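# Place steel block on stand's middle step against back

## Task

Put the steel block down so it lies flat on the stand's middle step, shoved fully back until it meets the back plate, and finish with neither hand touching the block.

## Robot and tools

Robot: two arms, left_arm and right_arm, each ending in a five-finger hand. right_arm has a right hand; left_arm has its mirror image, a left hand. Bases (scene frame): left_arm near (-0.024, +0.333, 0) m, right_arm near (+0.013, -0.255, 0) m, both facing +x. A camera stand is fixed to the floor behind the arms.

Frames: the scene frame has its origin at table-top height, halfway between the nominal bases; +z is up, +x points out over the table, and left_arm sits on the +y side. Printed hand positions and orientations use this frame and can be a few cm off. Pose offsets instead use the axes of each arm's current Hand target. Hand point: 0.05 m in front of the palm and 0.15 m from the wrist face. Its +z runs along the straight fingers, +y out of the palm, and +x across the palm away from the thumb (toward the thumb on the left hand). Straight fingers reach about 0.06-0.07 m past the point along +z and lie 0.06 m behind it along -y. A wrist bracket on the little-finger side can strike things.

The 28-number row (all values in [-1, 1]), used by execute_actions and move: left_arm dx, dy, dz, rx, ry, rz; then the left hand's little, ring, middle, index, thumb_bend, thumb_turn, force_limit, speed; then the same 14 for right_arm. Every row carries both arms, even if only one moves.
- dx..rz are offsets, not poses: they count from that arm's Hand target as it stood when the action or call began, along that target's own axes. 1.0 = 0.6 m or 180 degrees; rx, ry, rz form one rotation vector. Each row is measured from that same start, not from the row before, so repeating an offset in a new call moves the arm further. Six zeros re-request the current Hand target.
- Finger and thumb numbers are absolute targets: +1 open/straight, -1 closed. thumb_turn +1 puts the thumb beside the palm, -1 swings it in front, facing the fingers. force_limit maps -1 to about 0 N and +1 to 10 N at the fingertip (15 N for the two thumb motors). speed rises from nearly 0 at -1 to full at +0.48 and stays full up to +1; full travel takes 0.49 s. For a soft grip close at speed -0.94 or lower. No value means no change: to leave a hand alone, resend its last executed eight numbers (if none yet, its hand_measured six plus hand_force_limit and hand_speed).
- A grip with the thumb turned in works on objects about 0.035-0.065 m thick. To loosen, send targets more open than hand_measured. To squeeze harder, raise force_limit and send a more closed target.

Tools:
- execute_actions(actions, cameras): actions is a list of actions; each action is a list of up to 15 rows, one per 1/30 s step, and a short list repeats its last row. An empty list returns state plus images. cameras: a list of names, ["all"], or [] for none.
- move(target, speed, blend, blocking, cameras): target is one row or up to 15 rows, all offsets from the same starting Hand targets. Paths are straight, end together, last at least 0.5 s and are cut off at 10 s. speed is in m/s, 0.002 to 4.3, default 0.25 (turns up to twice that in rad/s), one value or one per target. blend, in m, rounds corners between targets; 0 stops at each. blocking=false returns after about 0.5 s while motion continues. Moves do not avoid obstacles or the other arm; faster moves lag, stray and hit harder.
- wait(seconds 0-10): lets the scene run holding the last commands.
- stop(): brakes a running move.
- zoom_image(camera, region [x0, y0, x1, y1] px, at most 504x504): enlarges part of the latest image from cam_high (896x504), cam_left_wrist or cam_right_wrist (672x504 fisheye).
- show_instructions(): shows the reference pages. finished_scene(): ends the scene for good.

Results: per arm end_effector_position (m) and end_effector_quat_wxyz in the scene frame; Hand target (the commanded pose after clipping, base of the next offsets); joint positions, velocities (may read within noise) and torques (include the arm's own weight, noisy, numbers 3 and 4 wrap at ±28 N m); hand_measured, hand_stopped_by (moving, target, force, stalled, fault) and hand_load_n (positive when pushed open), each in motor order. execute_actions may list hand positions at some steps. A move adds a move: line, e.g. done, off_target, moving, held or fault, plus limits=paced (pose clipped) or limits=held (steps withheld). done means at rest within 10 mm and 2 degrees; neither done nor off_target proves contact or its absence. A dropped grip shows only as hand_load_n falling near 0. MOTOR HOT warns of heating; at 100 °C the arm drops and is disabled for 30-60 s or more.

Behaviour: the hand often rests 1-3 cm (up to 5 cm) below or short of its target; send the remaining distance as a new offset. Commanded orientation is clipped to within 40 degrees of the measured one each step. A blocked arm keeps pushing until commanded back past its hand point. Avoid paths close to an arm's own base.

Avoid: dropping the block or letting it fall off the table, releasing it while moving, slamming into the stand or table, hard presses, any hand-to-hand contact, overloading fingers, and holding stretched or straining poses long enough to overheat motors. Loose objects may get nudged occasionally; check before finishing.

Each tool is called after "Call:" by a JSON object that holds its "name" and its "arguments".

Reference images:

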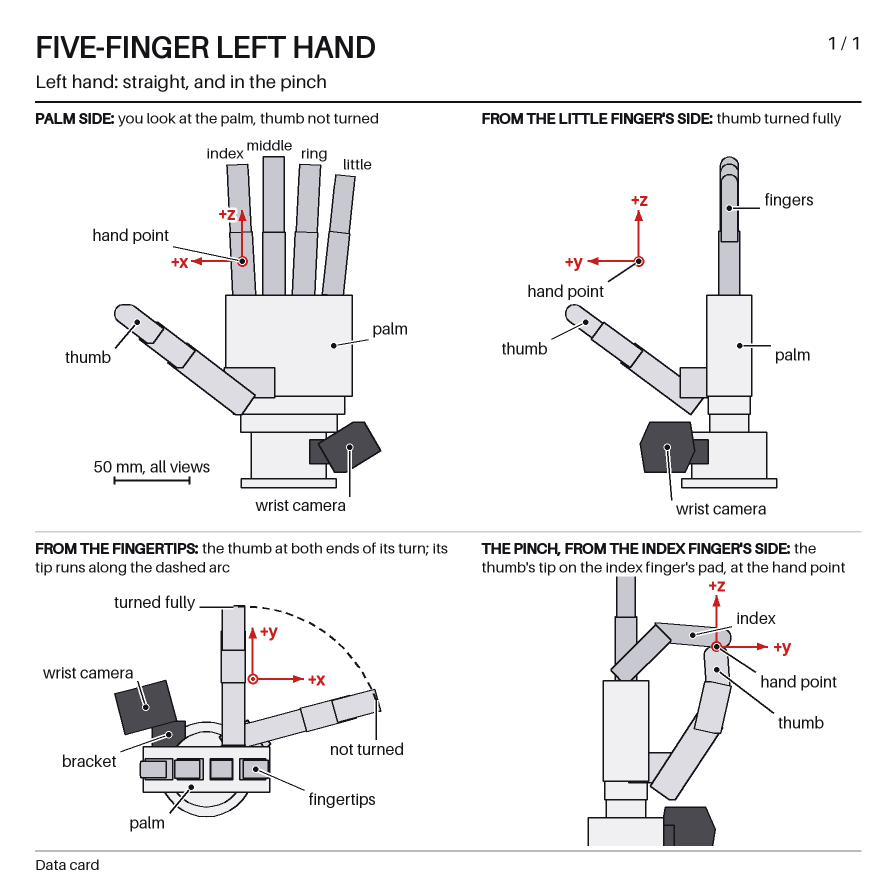

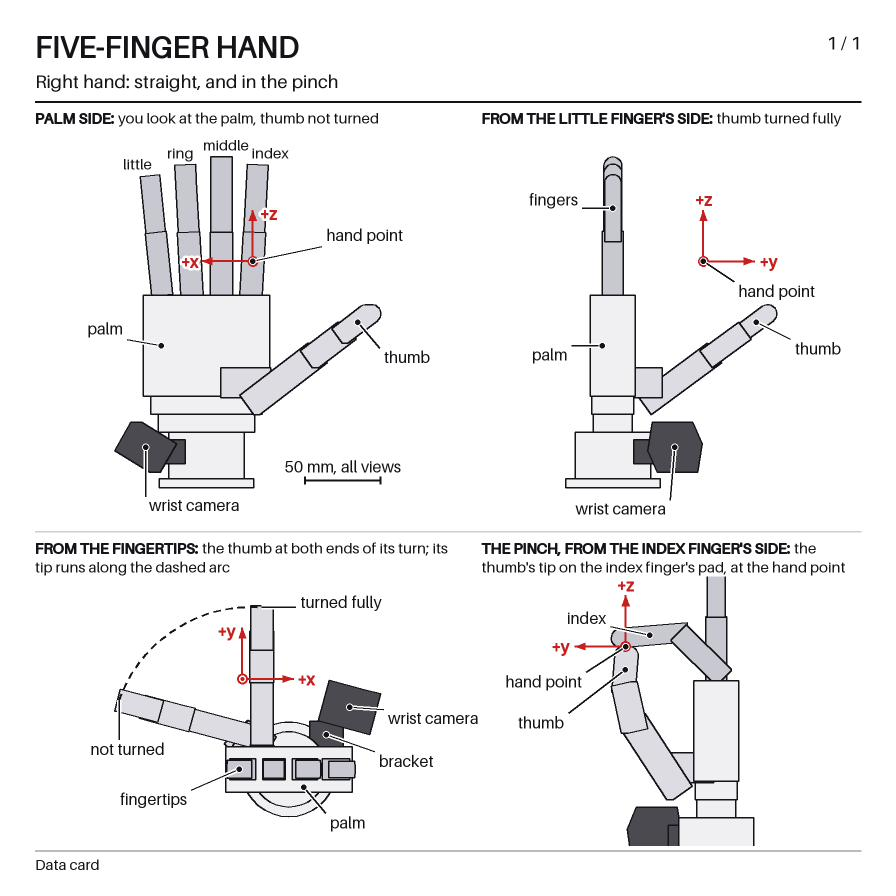

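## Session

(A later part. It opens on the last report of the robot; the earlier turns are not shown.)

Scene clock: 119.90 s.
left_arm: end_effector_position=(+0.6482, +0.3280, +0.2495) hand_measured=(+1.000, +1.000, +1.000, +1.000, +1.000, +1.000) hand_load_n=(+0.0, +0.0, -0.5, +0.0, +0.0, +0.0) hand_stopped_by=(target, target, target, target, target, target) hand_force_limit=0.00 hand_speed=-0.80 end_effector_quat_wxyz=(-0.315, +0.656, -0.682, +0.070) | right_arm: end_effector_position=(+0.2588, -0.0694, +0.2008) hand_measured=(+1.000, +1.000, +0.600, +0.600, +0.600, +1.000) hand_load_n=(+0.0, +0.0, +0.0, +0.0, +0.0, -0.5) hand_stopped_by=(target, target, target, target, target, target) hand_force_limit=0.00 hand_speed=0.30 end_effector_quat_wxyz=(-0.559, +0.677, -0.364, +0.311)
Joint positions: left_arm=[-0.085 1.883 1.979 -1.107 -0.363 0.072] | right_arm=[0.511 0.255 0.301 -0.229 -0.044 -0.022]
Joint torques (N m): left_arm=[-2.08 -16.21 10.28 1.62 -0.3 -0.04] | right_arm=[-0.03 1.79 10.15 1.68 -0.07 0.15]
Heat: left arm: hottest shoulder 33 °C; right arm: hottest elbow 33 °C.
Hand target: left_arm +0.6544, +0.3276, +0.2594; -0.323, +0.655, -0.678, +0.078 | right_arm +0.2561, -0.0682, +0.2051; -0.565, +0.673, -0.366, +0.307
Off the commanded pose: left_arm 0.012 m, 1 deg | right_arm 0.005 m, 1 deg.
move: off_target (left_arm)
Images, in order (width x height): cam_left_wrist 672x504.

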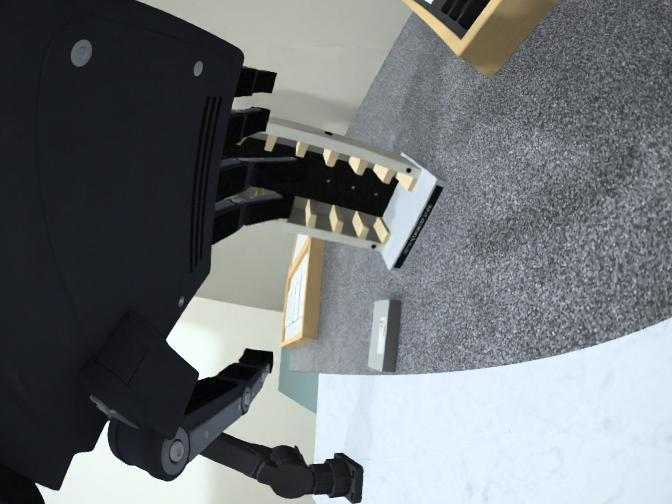

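Call:
{"name": "move", "arguments": {"target": [0,0,0,0,0,0,1,1,1,1,1,1,0,-0.8,-0.1722,0.064,0.0702,0.0104,-0.2662,-0.0422,-1,-1,0.6,0.6,0.0,-1,0,0.3], "cameras": ["cam_left_wrist","cam_high"], "speed": 0.15}}

Call:
{"name": "zoom_image", "arguments": {"camera": "cam_left_wrist", "region": [300, 120, 520, 340]}}

Scene clock: 135.70 s.
left_arm: end_effector_position=(+0.6482, +0.3280, +0.2495) hand_measured=(+1.000, +1.000, +1.000, +1.000, +1.000, +1.000) hand_load_n=(+0.0, -0.5, +0.0, +0.0, +0.0, +0.0) hand_stopped_by=(target, target, target, target, target, target) hand_force_limit=0.00 hand_speed=-0.80 end_effector_quat_wxyz=(-0.315, +0.656, -0.682, +0.070) | right_arm: end_effector_position=(+0.2133, +0.0256, +0.1379) hand_measured=(-1.000, -1.000, +0.600, +0.600, +0.000, -1.000) hand_load_n=(+0.0, +0.0, +0.0, +0.0, +0.0, +0.0) hand_stopped_by=(target, target, target, target, target, target) hand_force_limit=0.00 hand_speed=0.30 end_effector_quat_wxyz=(-0.643, +0.761, -0.084, +0.029)
Joint positions: left_arm=[-0.085 1.883 1.979 -1.107 -0.363 0.072] | right_arm=[0.424 0.918 0.298 0.319 -0.956 -0.185]
Joint torques (N m): left_arm=[-1.2 -15.68 10.5 1.46 -0.29 -0.05] | right_arm=[0.62 -1.03 12.1 2.4 -0.3 -0.2]
Heat: left arm: hottest shoulder 34 °C; right arm: hottest elbow 32 °C.
Hand target: left_arm +0.6544, +0.3276, +0.2594; -0.323, +0.655, -0.678, +0.078 | right_arm +0.2291, +0.0375, +0.1601; -0.654, +0.752, -0.056, +0.049
Off the commanded pose: left_arm 0.012 m, 1 deg | right_arm 0.030 m, 4 deg.
move: off_target (left_arm, right_arm)
Images, in order (width x height): cam_high 896x504, cam_left_wrist 672x504.

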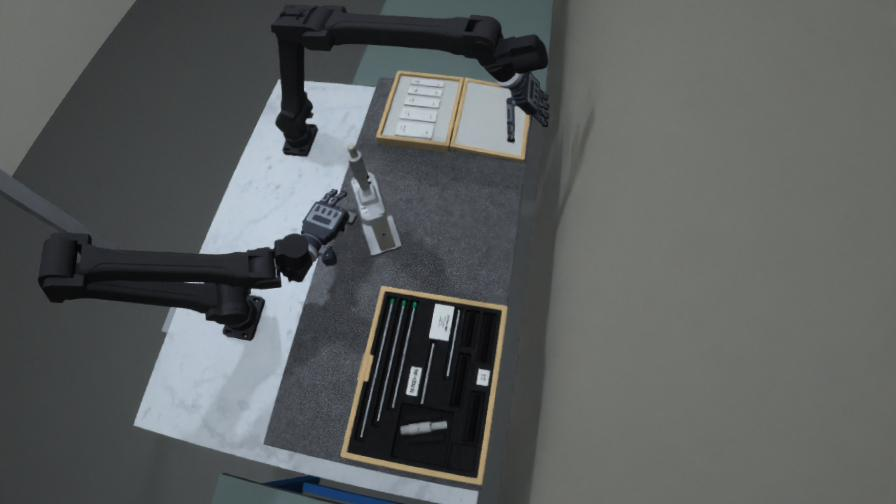

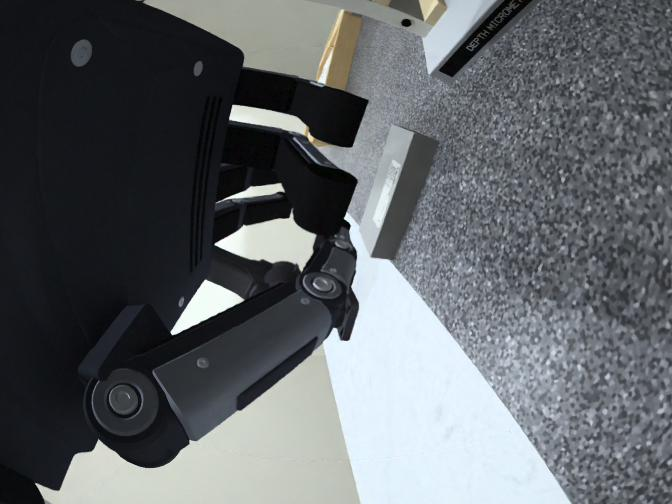

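Scaled by 2.291 from the camera's 672x504 image, which has a finer 960x720 frame.

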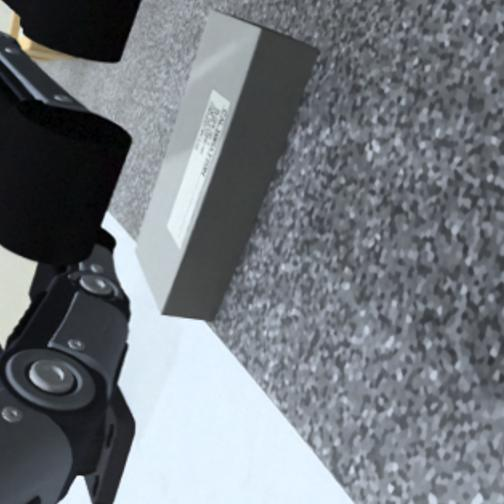

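Call:
{"name": "move", "arguments": {"target": [0,0,0,0,0,0,1,1,1,1,1,1,0,-0.8,0.0088,0.015,0.0152,0.008,0,-0.0167,-1,-1,0.6,0.6,0.0,-1,0,0.3], "cameras": ["cam_left_wrist"], "speed": 0.15}}

Call:
{"name": "zoom_image", "arguments": {"camera": "cam_left_wrist", "region": [300, 120, 520, 340]}}

Scene clock: 141.63 s.
left_arm: end_effector_position=(+0.6482, +0.3280, +0.2495) hand_measured=(+1.000, +1.000, +1.000, +1.000, +1.000, +1.000) hand_load_n=(+0.0, +0.0, +0.0, +0.0, +0.0, -0.5) hand_stopped_by=(target, target, target, target, target, target) hand_force_limit=0.00 hand_speed=-0.80 end_effector_quat_wxyz=(-0.315, +0.656, -0.682, +0.070) | right_arm: end_effector_position=(+0.2244, +0.0354, +0.1366) hand_measured=(-1.000, -1.000, +0.600, +0.600, +0.000, -1.000) hand_load_n=(+0.0, +0.0, +0.0, +0.0, +0.0, +0.0) hand_stopped_by=(target, target, target, target, target, target) hand_force_limit=0.00 hand_speed=0.30 end_effector_quat_wxyz=(-0.655, +0.752, -0.055, +0.052)
Joint positions: left_arm=[-0.085 1.883 1.979 -1.107 -0.363 0.072] | right_arm=[0.44 0.992 0.298 0.458 -0.951 -0.199]
Joint torques (N m): left_arm=[-1.61 -15.79 10.41 1.44 -0.24 -0.06] | right_arm=[0.62 -1.14 10.33 2.37 0.01 -0.18]
Heat: left arm: hottest shoulder 34 °C; right arm: hottest elbow 33 °C.
Hand target: left_arm +0.6544, +0.3276, +0.2594; -0.323, +0.655, -0.678, +0.078 | right_arm +0.2354, +0.0444, +0.1499; -0.662, +0.745, -0.036, +0.067
Off the commanded pose: left_arm 0.012 m, 1 deg | right_arm 0.020 m, 3 deg.
move: off_target (left_arm, right_arm)
Images, in order (width x height): cam_left_wrist 672x504.

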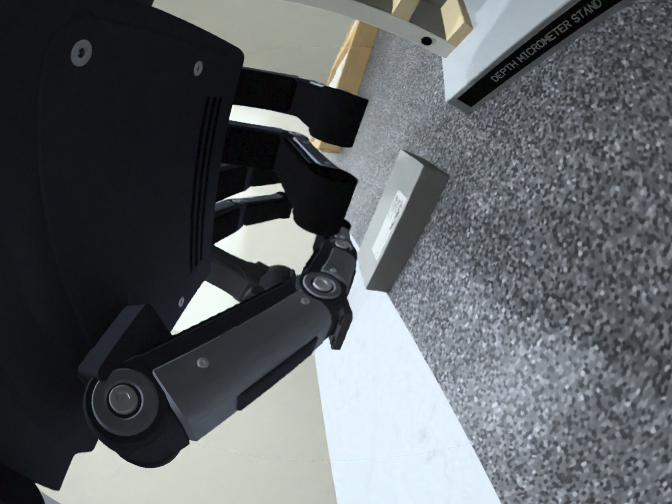

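Scaled by 2.291 from the camera's 672x504 image, which has a finer 960x720 frame.

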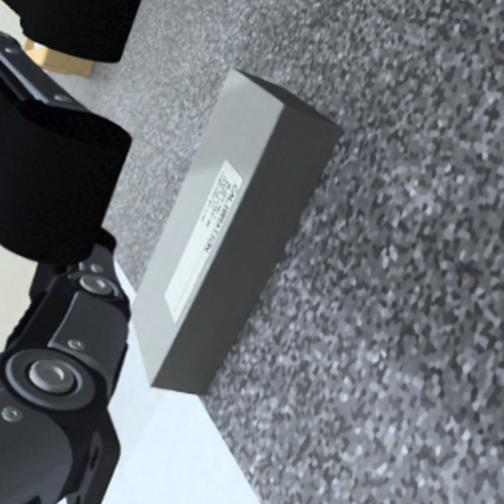

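Call:
{"name": "move", "arguments": {"target": [0,0,0,0,0,0,1,1,1,1,1,1,0,-0.8,0.007,0.0248,0.0205,0,0,0,-1,-1,0.6,0.6,0.0,-1,0,0.3], "cameras": ["cam_left_wrist"], "speed": 0.1}}

Call:
{"name": "zoom_image", "arguments": {"camera": "cam_left_wrist", "region": [300, 120, 520, 340]}}

Scene clock: 145.30 s.
left_arm: end_effector_position=(+0.6482, +0.3280, +0.2495) hand_measured=(+1.000, +1.000, +1.000, +1.000, +1.000, +1.000) hand_load_n=(+0.0, +0.0, +0.0, +0.0, +0.0, +0.0) hand_stopped_by=(target, target, target, target, target, target) hand_force_limit=0.00 hand_speed=-0.80 end_effector_quat_wxyz=(-0.315, +0.656, -0.682, +0.070) | right_arm: end_effector_position=(+0.2318, +0.0449, +0.1224) hand_measured=(-1.000, -1.000, +0.600, +0.600, +0.000, -1.000) hand_load_n=(+0.0, +0.0, +0.0, +0.0, +0.0, +0.0) hand_stopped_by=(target, target, target, target, target, target) hand_force_limit=0.00 hand_speed=0.30 end_effector_quat_wxyz=(-0.655, +0.752, -0.052, +0.055)
Joint positions: left_arm=[-0.085 1.883 1.979 -1.107 -0.363 0.072] | right_arm=[0.463 1.091 0.298 0.566 -0.929 -0.199]
Joint torques (N m): left_arm=[-1.67 -16.03 10.36 1.59 -0.29 -0.04] | right_arm=[0.56 -1.61 9.61 2.41 0.02 -0.11]
Heat: left arm: hottest shoulder 34 °C; right arm: hottest elbow 34 °C.
Hand target: left_arm +0.6544, +0.3276, +0.2594; -0.323, +0.655, -0.678, +0.078 | right_arm +0.2420, +0.0540, +0.1340; -0.662, +0.745, -0.036, +0.067
Off the commanded pose: left_arm 0.012 m, 1 deg | right_arm 0.018 m, 2 deg.
move: off_target (left_arm, right_arm)
Images, in order (width x height): cam_left_wrist 672x504.

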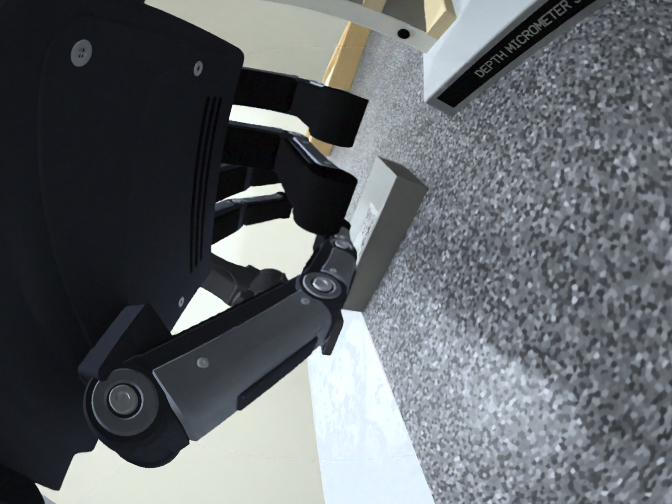

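Scaled by 2.291 from the camera's 672x504 image, which has a finer 960x720 frame.

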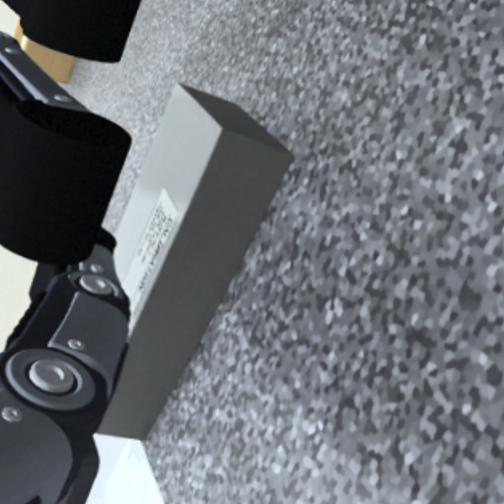

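Call:
{"name": "move", "arguments": {"target": [0,0,0,0,0,0,1,1,1,1,1,1,0,-0.8,-0.001,0.03,0,0,0,0,-1,-1,0.6,0.6,0.0,-1,0,0.3], "cameras": ["cam_left_wrist"], "speed": 0.06}}

Call:
{"name": "zoom_image", "arguments": {"camera": "cam_left_wrist", "region": [300, 120, 520, 340]}}

Scene clock: 149.10 s.
left_arm: end_effector_position=(+0.6482, +0.3280, +0.2495) hand_measured=(+1.000, +1.000, +1.000, +1.000, +1.000, +1.000) hand_load_n=(+0.0, +0.0, +0.0, +0.0, +0.0, +0.0) hand_stopped_by=(target, target, target, target, target, target) hand_force_limit=0.00 hand_speed=-0.80 end_effector_quat_wxyz=(-0.315, +0.656, -0.682, +0.070) | right_arm: end_effector_position=(+0.2392, +0.0490, +0.1166) hand_measured=(-1.000, -1.000, +0.600, +0.600, +0.000, -1.000) hand_load_n=(+0.0, +0.0, -0.5, +0.0, -1.0, +0.5) hand_stopped_by=(target, target, target, target, target, target) hand_force_limit=0.00 hand_speed=0.30 end_effector_quat_wxyz=(-0.661, +0.746, -0.043, +0.063)
Joint positions: left_arm=[-0.085 1.883 1.979 -1.107 -0.363 0.072] | right_arm=[0.463 1.158 0.298 0.662 -0.932 -0.199]
Joint torques (N m): left_arm=[-2.08 -16.15 10.37 1.68 -0.28 0] | right_arm=[0.15 -2.08 7.27 2.17 -0.08 -0.13]
Heat: left arm: hottest shoulder 34 °C; right arm: hottest elbow 34 °C.
Hand target: left_arm +0.6544, +0.3276, +0.2594; -0.323, +0.655, -0.678, +0.078 | right_arm +0.2420, +0.0519, +0.1161; -0.662, +0.745, -0.036, +0.067
Off the commanded pose: left_arm 0.012 m, 1 deg | right_arm 0.004 m, 1 deg.
move: off_target (left_arm)
Images, in order (width x height): cam_left_wrist 672x504.

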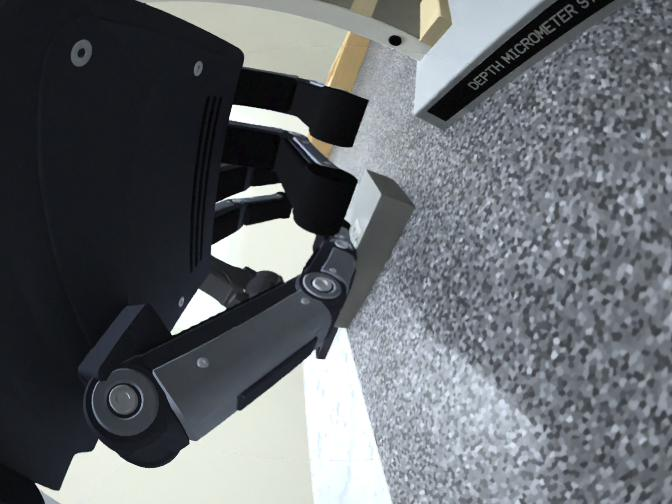

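Scaled by 2.291 from the camera's 672x504 image, which has a finer 960x720 frame.

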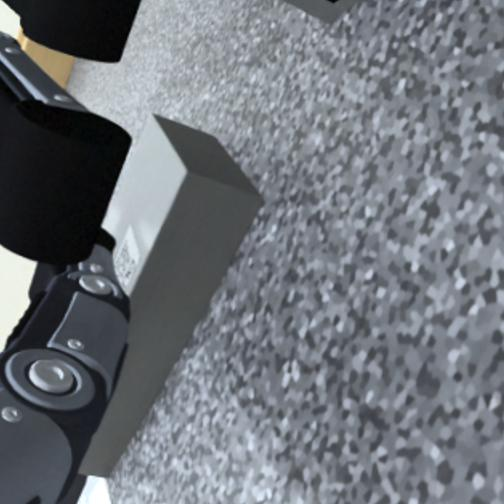

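Call:
{"name": "move", "arguments": {"target": [0,0,0,0,0,0,1,1,1,1,1,1,0,-0.8,-0.0147,-0.0088,-0.0177,-0.004,0,0.0117,-1,-1,0.6,0.6,0.0,-1,0,0.3], "cameras": [], "speed": 0.06}}

Scene clock: 152.43 s.
left_arm: end_effector_position=(+0.6482, +0.3280, +0.2495) hand_measured=(+1.000, +1.000, +1.000, +1.000, +1.000, +1.000) hand_load_n=(+0.0, +0.0, +0.0, +0.0, -0.5, +0.0) hand_stopped_by=(target, target, target, target, target, target) hand_force_limit=0.00 hand_speed=-0.80 end_effector_quat_wxyz=(-0.315, +0.656, -0.682, +0.070) | right_arm: end_effector_position=(+0.2303, +0.0452, +0.1177) hand_measured=(-1.000, -1.000, +0.600, +0.600, +0.000, -1.000) hand_load_n=(+0.0, +0.0, +0.0, +0.0, +0.0, +0.0) hand_stopped_by=(target, target, target, target, target, target) hand_force_limit=0.00 hand_speed=0.30 end_effector_quat_wxyz=(-0.657, +0.751, -0.048, +0.052)
Joint positions: left_arm=[-0.085 1.883 1.979 -1.107 -0.363 0.072] | right_arm=[0.463 1.115 0.29 0.6 -0.94 -0.199]
Joint torques (N m): left_arm=[-2.37 -15.74 10.48 1.72 -0.26 -0.06] | right_arm=[-0.91 -3.96 7.01 1.13 -0.23 0.06]
Heat: left arm: hottest shoulder 34 °C; right arm: hottest elbow 33 °C.
Hand target: left_arm +0.6544, +0.3276, +0.2594; -0.323, +0.655, -0.678, +0.078 | right_arm +0.2315, +0.0434, +0.1220; -0.659, +0.749, -0.050, +0.054
Off the commanded pose: left_arm 0.012 m, 1 deg | right_arm 0.005 m, 0 deg.
move: off_target (left_arm)
No camera images: "cameras" was empty.

Call:
{"name": "move", "arguments": {"target": [0,0,0,0,0,0,1,1,1,1,1,1,0,-0.8,-0.0032,0.0338,-0.0012,0,0,0,-1,-1,0.6,0.6,0.0,-1,0,0.3], "cameras": ["cam_left_wrist"], "speed": 0.06}}

Call:
{"name": "zoom_image", "arguments": {"camera": "cam_left_wrist", "region": [300, 120, 520, 340]}}

Scene clock: 154.70 s.
left_arm: end_effector_position=(+0.6482, +0.3280, +0.2495) hand_measured=(+1.000, +1.000, +1.000, +1.000, +1.000, +1.000) hand_load_n=(+0.0, +0.0, +0.0, +0.0, +0.0, +0.0) hand_stopped_by=(target, target, target, target, target, target) hand_force_limit=0.00 hand_speed=-0.80 end_effector_quat_wxyz=(-0.315, +0.656, -0.682, +0.070) | right_arm: end_effector_position=(+0.2300, +0.0445, +0.1156) hand_measured=(-1.000, -1.000, +0.600, +0.600, +0.000, -1.000) hand_load_n=(+0.0, +0.0, +0.0, -0.5, -3.0, +1.0) hand_stopped_by=(target, target, target, target, target, target) hand_force_limit=0.00 hand_speed=0.30 end_effector_quat_wxyz=(-0.666, +0.742, -0.034, +0.062)
Joint positions: left_arm=[-0.085 1.883 1.979 -1.107 -0.363 0.072] | right_arm=[0.457 1.143 0.271 0.69 -0.954 -0.196]
Joint torques (N m): left_arm=[-2.37 -16.09 10.48 1.58 -0.3 -0.03] | right_arm=[-0.97 -0.91 5.67 1.72 0.13 -0.02]
Heat: left arm: hottest shoulder 34 °C; right arm: hottest elbow 33 °C.
Hand target: left_arm +0.6544, +0.3276, +0.2594; -0.323, +0.655, -0.678, +0.078 | right_arm +0.2294, +0.0404, +0.1020; -0.659, +0.749, -0.050, +0.054
Off the commanded pose: left_arm 0.012 m, 1 deg | right_arm 0.014 m, 2 deg.
move: off_target (left_arm, right_arm)
Images, in order (width x height): cam_left_wrist 672x504.

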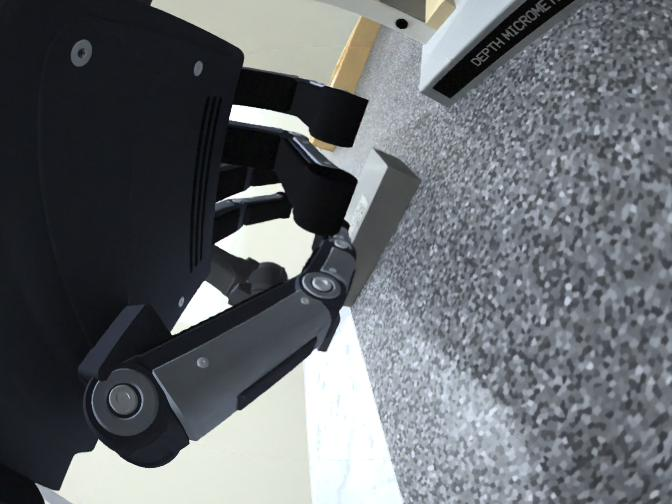

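Scaled by 2.291 from the camera's 672x504 image, which has a finer 960x720 frame.

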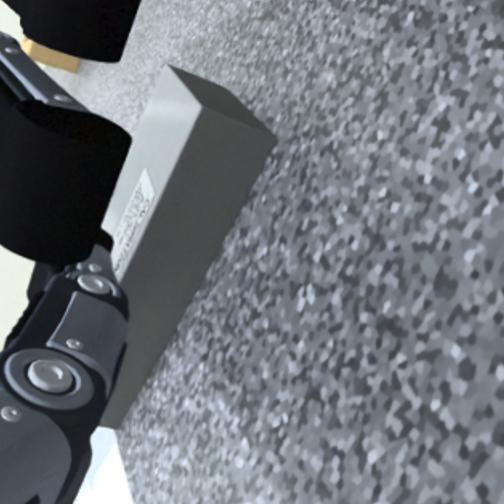

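Call:
{"name": "move", "arguments": {"target": [0,0,0,0,0,0,1,1,1,1,1,1,0,-0.8,0.0043,-0.0525,-0.0238,-0.0594,0,0,-1,-1,0.6,0.6,0.0,-1,0,0.3], "cameras": ["cam_left_wrist"], "speed": 0.08}}

Scene clock: 160.47 s.
left_arm: end_effector_position=(+0.6482, +0.3280, +0.2495) hand_measured=(+1.000, +1.000, +1.000, +1.000, +1.000, +1.000) hand_load_n=(+0.0, +0.0, +0.0, +0.0, +0.0, +0.0) hand_stopped_by=(target, target, target, target, target, target) hand_force_limit=0.00 hand_speed=-0.80 end_effector_quat_wxyz=(-0.315, +0.656, -0.682, +0.070) | right_arm: end_effector_position=(+0.2146, +0.0192, +0.1088) hand_measured=(-1.000, -1.000, +0.600, +0.600, +0.000, -1.000) hand_load_n=(+0.0, +0.5, +0.0, +0.0, +0.0, +0.0) hand_stopped_by=(target, target, target, target, target, target) hand_force_limit=0.00 hand_speed=0.30 end_effector_quat_wxyz=(-0.574, +0.814, -0.080, +0.026)
Joint positions: left_arm=[-0.085 1.883 1.979 -1.107 -0.363 0.072] | right_arm=[0.46 0.943 0.367 0.02 -0.874 -0.393]
Joint torques (N m): left_arm=[-1.73 -15.79 10.48 1.58 -0.28 0.01] | right_arm=[0.56 -3.08 12.38 1.16 -0.2 -0.2]
Heat: left arm: hottest shoulder 34 °C; right arm: hottest elbow 33 °C.
Hand target: left_arm +0.6544, +0.3276, +0.2594; -0.323, +0.655, -0.678, +0.078 | right_arm +0.2299, +0.0300, +0.1350; -0.586, +0.807, -0.055, +0.049
Off the commanded pose: left_arm 0.012 m, 1 deg | right_arm 0.032 m, 4 deg.
move: off_target (left_arm, right_arm)
Images, in order (width x height): cam_left_wrist 672x504.

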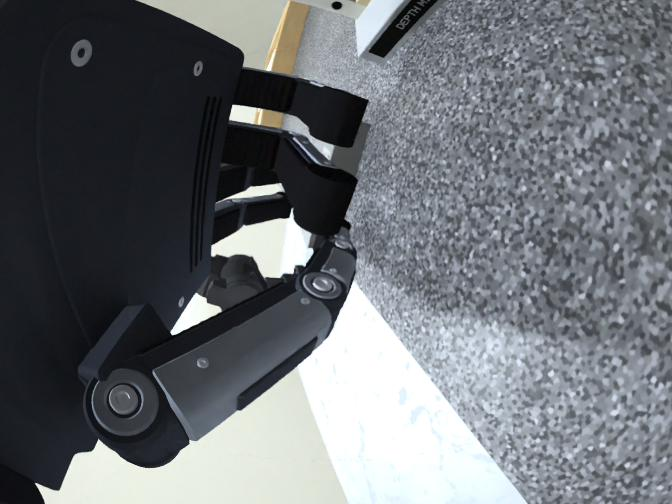

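Call:
{"name": "move", "arguments": {"target": [0,0,0,0,0,0,1,1,1,1,1,1,0,-0.8,0.005,0.0042,0.0252,0.008,0,-0.012,-1,-1,0.6,0.6,0.0,-1,0,0.3], "cameras": ["cam_left_wrist"], "speed": 0.08}}

Call:
{"name": "zoom_image", "arguments": {"camera": "cam_left_wrist", "region": [280, 100, 500, 320]}}

Scene clock: 162.90 s.
left_arm: end_effector_position=(+0.6482, +0.3280, +0.2495) hand_measured=(+1.000, +1.000, +1.000, +1.000, +1.000, +1.000) hand_load_n=(+0.0, +0.0, +0.0, +0.0, +0.0, +0.0) hand_stopped_by=(target, target, target, target, target, target) hand_force_limit=0.00 hand_speed=-0.80 end_effector_quat_wxyz=(-0.315, +0.656, -0.682, +0.070) | right_arm: end_effector_position=(+0.2209, +0.0311, +0.1116) hand_measured=(-1.000, -1.000, +0.600, +0.600, +0.000, -1.000) hand_load_n=(+0.0, +0.0, +0.0, +0.0, +0.5, +0.0) hand_stopped_by=(target, target, target, target, target, target) hand_force_limit=0.00 hand_speed=0.30 end_effector_quat_wxyz=(-0.586, +0.807, -0.056, +0.045)
Joint positions: left_arm=[-0.085 1.883 1.979 -1.107 -0.363 0.072] | right_arm=[0.491 0.97 0.367 0.11 -0.858 -0.394]
Joint torques (N m): left_arm=[-1.85 -16.26 10.47 1.48 -0.27 -0.05] | right_arm=[0.73 -1.55 11.25 2.41 -0.1 -0.1]
Heat: left arm: hottest shoulder 34 °C; right arm: hottest elbow 33 °C.
Hand target: left_arm +0.6544, +0.3276, +0.2594; -0.323, +0.655, -0.678, +0.078 | right_arm +0.2350, +0.0430, +0.1280; -0.595, +0.800, -0.039, +0.061
Off the commanded pose: left_arm 0.012 m, 1 deg | right_arm 0.025 m, 3 deg.
move: off_target (left_arm, right_arm)
Images, in order (width x height): cam_left_wrist 672x504.

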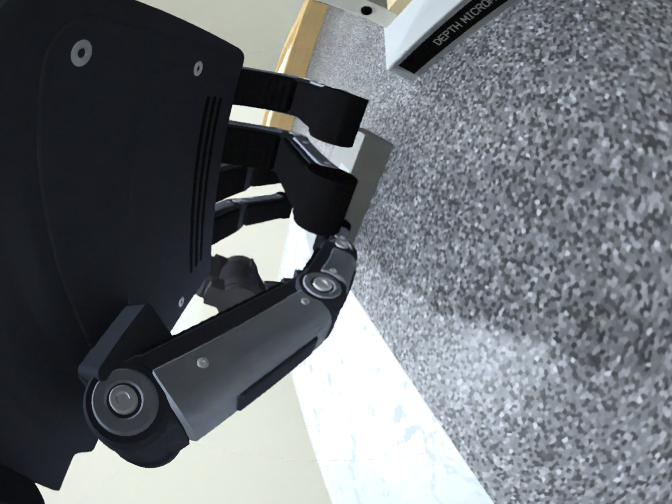

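Scaled by 2.291 from the camera's 672x504 image, which has a finer 960x720 frame.

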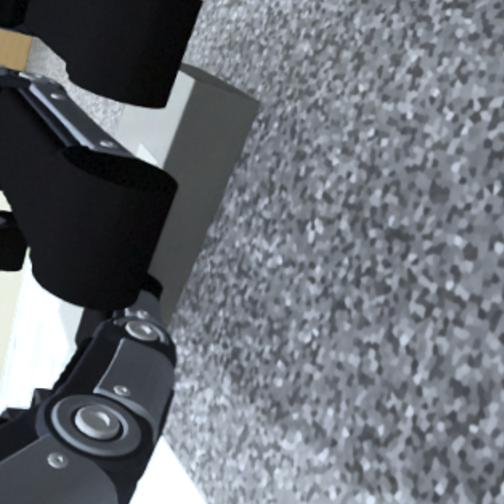

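Call:
{"name": "move", "arguments": {"target": [0,0,0,0,0,0,1,1,1,1,1,1,0,-0.8,0.0127,0.018,0.0175,0.0009,-0.016,-0.0047,-1,-1,0.6,0.6,0.0,-1,0,0.3], "cameras": ["cam_left_wrist"], "speed": 0.06}}

Call:
{"name": "zoom_image", "arguments": {"camera": "cam_left_wrist", "region": [280, 100, 500, 320]}}

Scene clock: 166.10 s.
left_arm: end_effector_position=(+0.6482, +0.3280, +0.2495) hand_measured=(+1.000, +1.000, +1.000, +1.000, +1.000, +1.000) hand_load_n=(+0.0, +0.0, +0.0, +0.0, +0.0, +0.0) hand_stopped_by=(target, target, target, target, target, target) hand_force_limit=0.00 hand_speed=-0.80 end_effector_quat_wxyz=(-0.315, +0.656, -0.682, +0.070) | right_arm: end_effector_position=(+0.2235, +0.0394, +0.1028) hand_measured=(-1.000, -1.000, +0.600, +0.600, +0.000, -1.000) hand_load_n=(+0.0, +0.0, +0.0, +0.0, -1.5, +0.5) hand_stopped_by=(target, target, target, target, target, target) hand_force_limit=0.00 hand_speed=0.30 end_effector_quat_wxyz=(-0.590, +0.806, -0.036, +0.022)
Joint positions: left_arm=[-0.085 1.883 1.979 -1.107 -0.363 0.072] | right_arm=[0.491 1.065 0.388 0.156 -0.917 -0.419]
Joint torques (N m): left_arm=[-1.61 -16.21 10.45 1.57 -0.29 -0.1] | right_arm=[-0.32 -1.79 11.14 2.07 -0.05 -0.33]
Heat: left arm: hottest shoulder 34 °C; right arm: hottest elbow 33 °C.
Hand target: left_arm +0.6544, +0.3276, +0.2594; -0.323, +0.655, -0.678, +0.078 | right_arm +0.2442, +0.0489, +0.1152; -0.597, +0.801, -0.018, +0.045
Off the commanded pose: left_arm 0.012 m, 1 deg | right_arm 0.026 m, 4 deg.
move: off_target (left_arm, right_arm)
Images, in order (width x height): cam_left_wrist 672x504.

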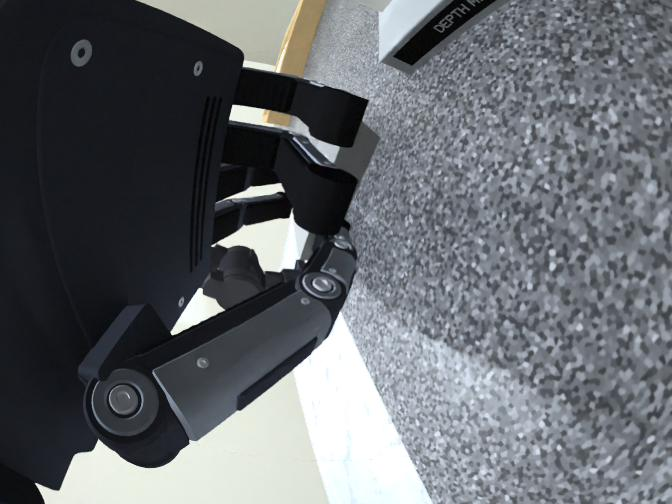

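Scaled by 2.291 from the camera's 672x504 image, which has a finer 960x720 frame.

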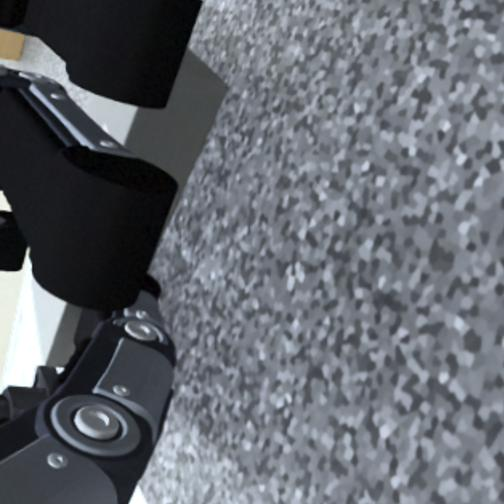

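Call:
{"name": "move", "arguments": {"target": [[0,0,0,0,0,0,1,1,1,1,1,1,0,-0.8,0.0153,-0.054,-0.0092,0,0,0,-1,-1,0.6,0.6,0.0,-1,0,0.3],[0,0,0,0,0,0,1,1,1,1,1,1,0,-0.8,0.0153,-0.054,-0.0092,0,0,0,1,1,0.5,0.5,0.0,-1,0,0.3]], "cameras": ["cam_left_wrist"], "speed": 0.08}}

Call:
{"name": "zoom_image", "arguments": {"camera": "cam_left_wrist", "region": [210, 80, 430, 300]}}

Scene clock: 170.40 s.
left_arm: end_effector_position=(+0.6482, +0.3280, +0.2495) hand_measured=(+1.000, +1.000, +1.000, +1.000, +1.000, +1.000) hand_load_n=(+0.0, +0.0, +0.0, +0.0, +0.0, +0.0) hand_stopped_by=(target, target, target, target, target, target) hand_force_limit=0.00 hand_speed=-0.80 end_effector_quat_wxyz=(-0.315, +0.656, -0.682, +0.070) | right_arm: end_effector_position=(+0.2370, +0.0455, +0.1284) hand_measured=(+1.000, +1.000, +0.500, +0.500, +0.000, -1.000) hand_load_n=(+0.0, +0.0, +0.0, +0.0, +0.0, +0.0) hand_stopped_by=(target, target, target, target, target, target) hand_force_limit=0.00 hand_speed=0.30 end_effector_quat_wxyz=(-0.589, +0.807, -0.033, +0.026)
Joint positions: left_arm=[-0.085 1.883 1.979 -1.107 -0.363 0.072] | right_arm=[0.49 1.046 0.464 0.058 -0.915 -0.432]
Joint torques (N m): left_arm=[-1.85 -16.21 10.41 1.59 -0.24 -0.01] | right_arm=[-0.44 -3.66 11.56 1.18 -0.24 -0.2]
Heat: left arm: hottest shoulder 34 °C; right arm: hottest elbow 34 °C.
Hand target: left_arm +0.6544, +0.3276, +0.2594; -0.323, +0.655, -0.678, +0.078 | right_arm +0.2521, +0.0521, +0.1483; -0.597, +0.801, -0.018, +0.045
Off the commanded pose: left_arm 0.012 m, 1 deg | right_arm 0.026 m, 3 deg.
move: off_target (left_arm, right_arm); target 2's new numbers were sent with right_arm's hand 0.031 m and 4 deg from that target
Images, in order (width x height): cam_left_wrist 672x504.

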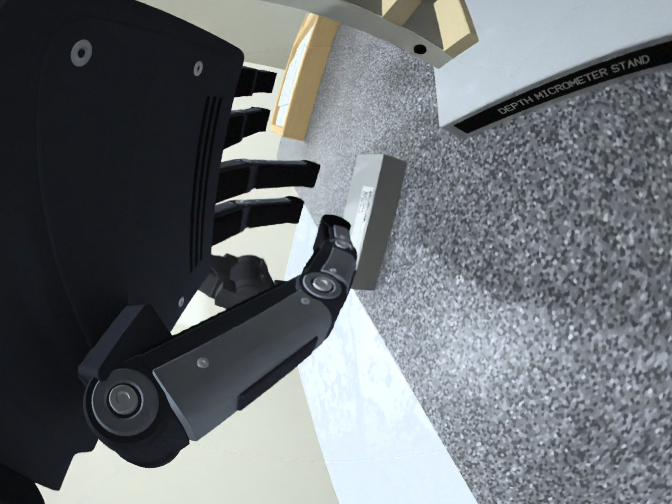

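Scaled by 2.291 from the camera's 672x504 image, which has a finer 960x720 frame.

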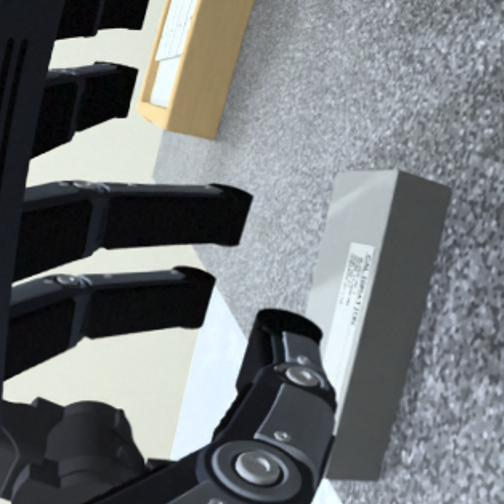

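Call:
{"name": "move", "arguments": {"target": [[0,0,0,0,0,0,1,1,1,1,1,1,0,-0.8,0.0157,-0.1725,-0.1205,0,0,0,1,1,0.5,0.5,0.0,-1,0,0.3],[0,0,0,0,0,0,1,1,1,1,1,1,0,-0.8,0.036,-0.1843,-0.2627,0.0262,0.2792,0.0811,1,1,0.5,0.5,0.0,-1,0,0.3]], "cameras": ["cam_left_wrist","cam_high"], "speed": 0.15, "blend": [0.03,0]}}

Call:
{"name": "zoom_image", "arguments": {"camera": "cam_left_wrist", "region": [210, 80, 480, 300]}}

Scene clock: 186.27 s.
left_arm: end_effector_position=(+0.6482, +0.3280, +0.2495) hand_measured=(+1.000, +1.000, +1.000, +1.000, +1.000, +1.000) hand_load_n=(+0.0, +0.0, +0.0, +0.0, +0.0, +0.0) hand_stopped_by=(target, target, target, target, target, target) hand_force_limit=0.00 hand_speed=-0.80 end_effector_quat_wxyz=(-0.315, +0.656, -0.682, +0.070) | right_arm: end_effector_position=(+0.2595, -0.0705, +0.2789) hand_measured=(+1.000, +1.000, +0.500, +0.500, +0.000, -1.000) hand_load_n=(+0.0, +0.0, +0.0, -0.5, +0.0, +0.0) hand_stopped_by=(target, target, target, target, target, target) hand_force_limit=0.00 hand_speed=0.30 end_effector_quat_wxyz=(-0.550, +0.684, -0.368, +0.306)
Joint positions: left_arm=[-0.085 1.883 1.979 -1.107 -0.363 0.072] | right_arm=[0.502 0.319 0.53 -0.42 -0.052 -0.026]
Joint torques (N m): left_arm=[-1.49 -16.03 10.43 1.66 -0.23 -0.07] | right_arm=[0.56 1.26 12.14 1.57 0.14 0.14]
Heat: left arm: hottest shoulder 34 °C; right arm: hottest elbow 34 °C.
Hand target: left_arm +0.6544, +0.3276, +0.2594; -0.323, +0.655, -0.678, +0.078 | right_arm +0.2559, -0.0682, +0.3000; -0.565, +0.673, -0.365, +0.307
Off the commanded pose: left_arm 0.012 m, 1 deg | right_arm 0.022 m, 2 deg.
move: off_target (left_arm, right_arm)
Images, in order (width x height): cam_high 896x504, cam_left_wrist 672x504.

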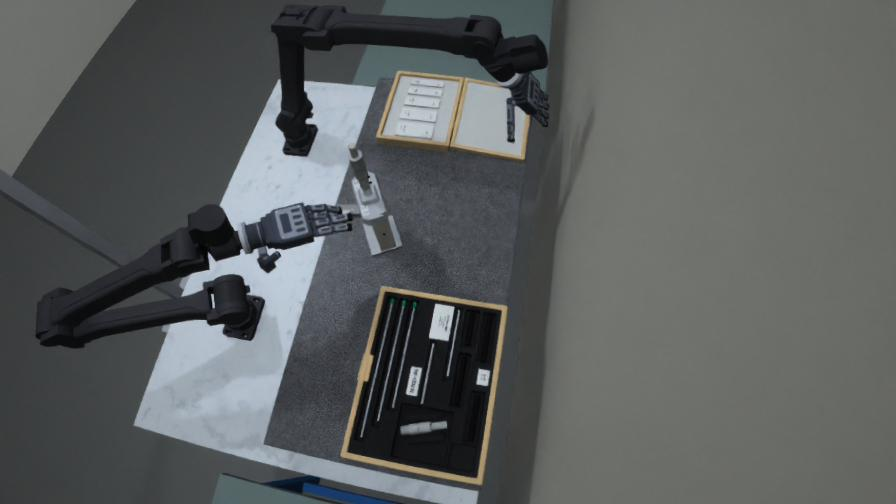

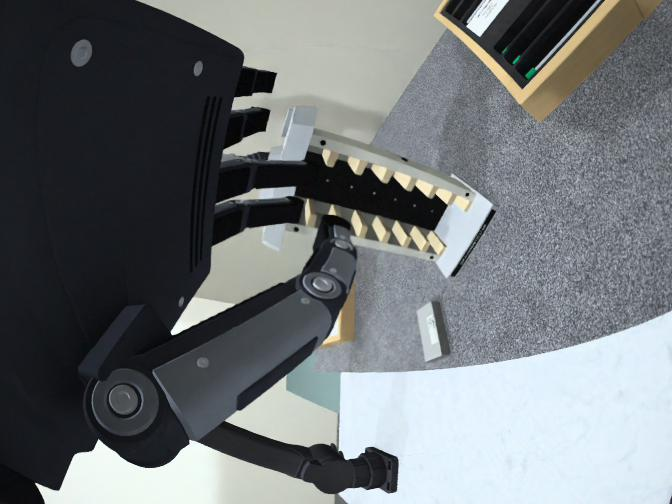

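Scaled by 1.867 from the camera's 672x504 image, which has a finer 960x720 frame.

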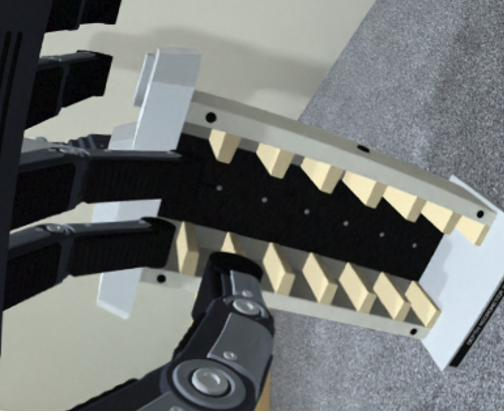

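Call:
{"name": "zoom_image", "arguments": {"camera": "cam_left_wrist", "region": [250, 95, 350, 260]}}

Call:
{"name": "zoom_image", "arguments": {"camera": "cam_left_wrist", "region": [340, 130, 500, 280]}}

Scaled by 3.055 from the camera's 672x504 image, which has a finer 960x720 frame.

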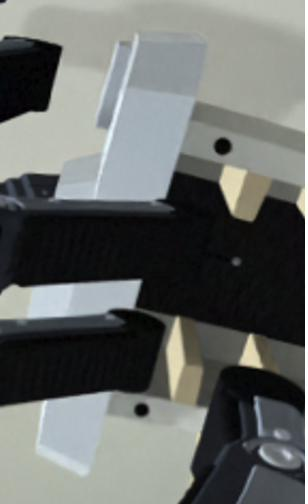

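Scaled by 3.150 from the camera's 672x504 image, which has a finer 960x720 frame.

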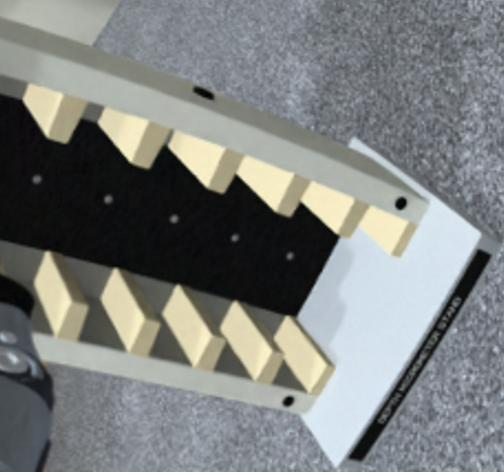

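Call:
{"name": "zoom_image", "arguments": {"camera": "cam_left_wrist", "region": [390, 280, 480, 380]}}

Scaled by 5.040 from the camera's 672x504 image, which has a finer 960x720 frame.

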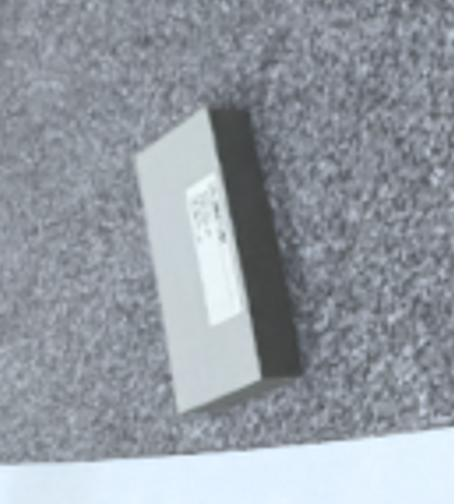

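Call:
{"name": "move", "arguments": {"target": [[0,0,0,0,0,0,1,1,1,1,1,1,0,-0.8,-0.026,0.0845,0,-0.1141,-0.3329,-0.1311,1,1,0.85,0.85,0.0,-1,0,0.3],[0,0,0,0,0,0,1,1,1,1,1,1,0,-0.8,-0.1528,0.2228,0.1278,-0.1141,-0.3329,-0.1311,1,1,0.85,0.85,0.0,-1,0,0.3]], "cameras": ["cam_left_wrist","cam_high"], "speed": 0.15, "blend": [0.03,0]}}

Call:
{"name": "zoom_image", "arguments": {"camera": "cam_left_wrist", "region": [210, 80, 480, 300]}}

Scene clock: 206.33 s.
left_arm: end_effector_position=(+0.6482, +0.3280, +0.2495) hand_measured=(+1.000, +1.000, +1.000, +1.000, +1.000, +1.000) hand_load_n=(+0.0, +0.0, +0.0, +0.0, +0.0, +0.0) hand_stopped_by=(target, target, target, target, target, target) hand_force_limit=0.00 hand_speed=-0.80 end_effector_quat_wxyz=(-0.315, +0.656, -0.682, +0.070) | right_arm: end_effector_position=(+0.2500, +0.0330, +0.1568) hand_measured=(+1.000, +1.000, +0.850, +0.850, +0.000, -1.000) hand_load_n=(+0.0, -0.5, +0.0, +0.0, +0.0, +0.0) hand_stopped_by=(target, target, target, target, target, target) hand_force_limit=0.00 hand_speed=0.30 end_effector_quat_wxyz=(-0.476, +0.877, +0.056, -0.026)
Joint positions: left_arm=[-0.085 1.883 1.979 -1.107 -0.363 0.072] | right_arm=[0.51 1.144 0.806 -0.688 -0.879 -0.913]
Joint torques (N m): left_arm=[-1.38 -15.79 10.4 1.54 -0.26 -0.06] | right_arm=[0.44 -4.42 8.66 1.66 -0.45 0.15]
Heat: left arm: hottest shoulder 35 °C; right arm: hottest elbow 35 °C.
Hand target: left_arm +0.6544, +0.3276, +0.2594; -0.323, +0.655, -0.678, +0.078 | right_arm +0.2500, +0.0371, +0.1550; -0.476, +0.877, +0.054, -0.029
Off the commanded pose: left_arm 0.012 m, 1 deg | right_arm 0.005 m, 0 deg.
move: off_target (left_arm)
Images, in order (width x height): cam_high 896x504, cam_left_wrist 672x504.

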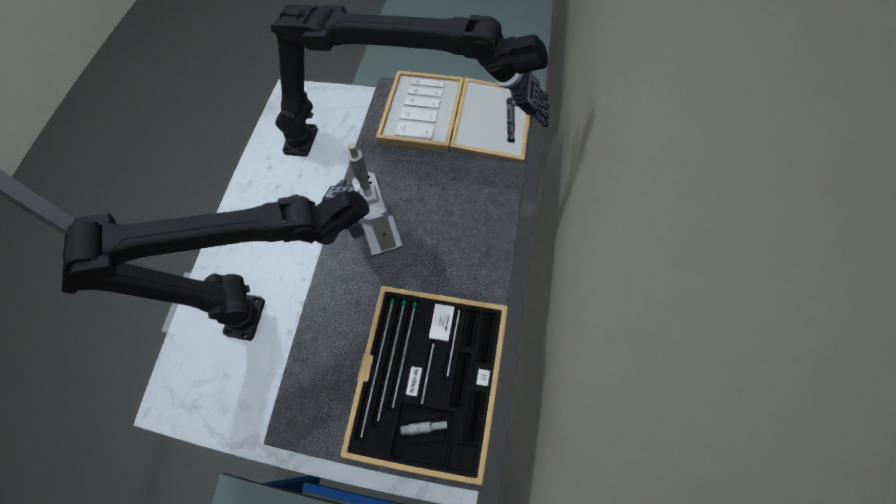

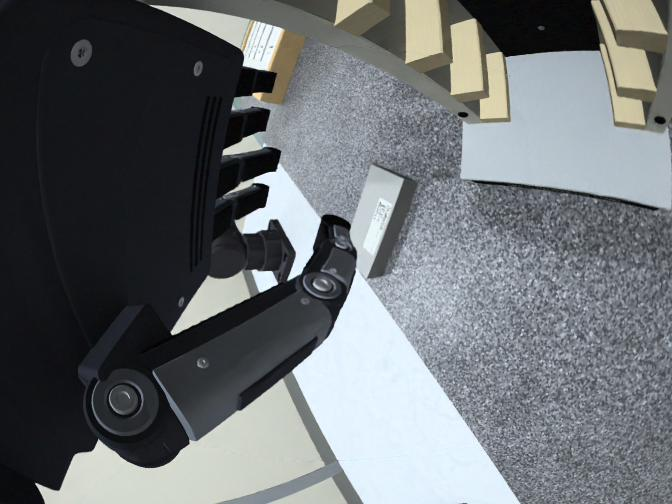

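Scaled by 1.867 from the camera's 672x504 image, which has a finer 960x720 frame.

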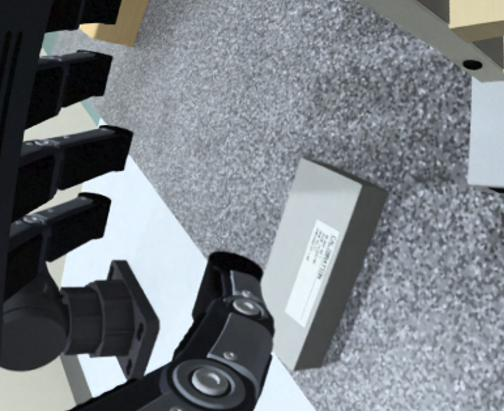

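Call:
{"name": "move", "arguments": {"target": [0,0,0,0,0,0,1,1,1,1,1,1,0,-0.8,-0.0117,0.052,0.0272,0.0003,-0.0279,-0.0181,1,1,0.85,0.85,0.0,-1,0,0.3], "cameras": ["cam_left_wrist"], "speed": 0.08}}

Call:
{"name": "zoom_image", "arguments": {"camera": "cam_left_wrist", "region": [210, 80, 480, 300]}}

Scene clock: 210.97 s.
left_arm: end_effector_position=(+0.6482, +0.3280, +0.2495) hand_measured=(+1.000, +1.000, +1.000, +1.000, +1.000, +1.000) hand_load_n=(+0.0, +0.0, +0.0, +0.0, +0.0, +0.0) hand_stopped_by=(target, target, target, target, target, target) hand_force_limit=0.00 hand_speed=-0.80 end_effector_quat_wxyz=(-0.315, +0.656, -0.682, +0.070) | right_arm: end_effector_position=(+0.2467, +0.0338, +0.1405) hand_measured=(+1.000, +1.000, +0.850, +0.850, +0.000, -1.000) hand_load_n=(+0.0, +0.0, +0.0, +0.0, +0.0, +0.0) hand_stopped_by=(target, target, target, target, target, target) hand_force_limit=0.00 hand_speed=0.30 end_effector_quat_wxyz=(-0.484, +0.868, +0.105, -0.030)
Joint positions: left_arm=[-0.085 1.883 1.979 -1.107 -0.363 0.072] | right_arm=[0.51 1.178 0.787 -0.687 -0.926 -1.037]
Joint torques (N m): left_arm=[-1.9 -15.38 10.55 1.55 -0.29 -0.04] | right_arm=[-0.09 -1.61 7.77 0.61 -0.74 -0.24]
Heat: left arm: hottest shoulder 35 °C; right arm: hottest elbow 35 °C.
Hand target: left_arm +0.6544, +0.3276, +0.2594; -0.323, +0.655, -0.678, +0.078 | right_arm +0.2434, +0.0329, +0.1198; -0.474, +0.873, +0.099, -0.054
Off the commanded pose: left_arm 0.012 m, 1 deg | right_arm 0.021 m, 3 deg.
move: off_target (left_arm, right_arm)
Images, in order (width x height): cam_left_wrist 672x504.

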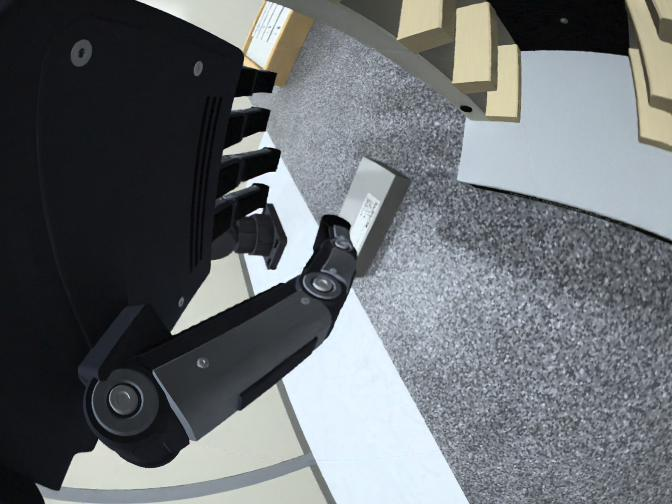

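Scaled by 1.867 from the camera's 672x504 image, which has a finer 960x720 frame.

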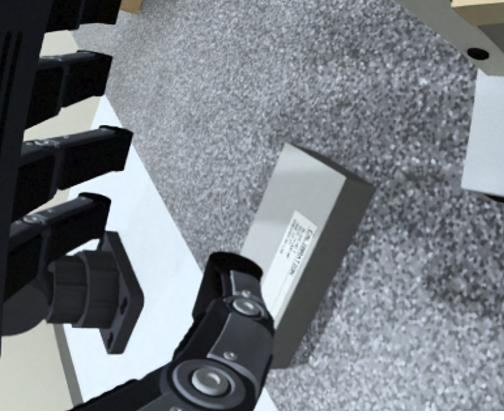

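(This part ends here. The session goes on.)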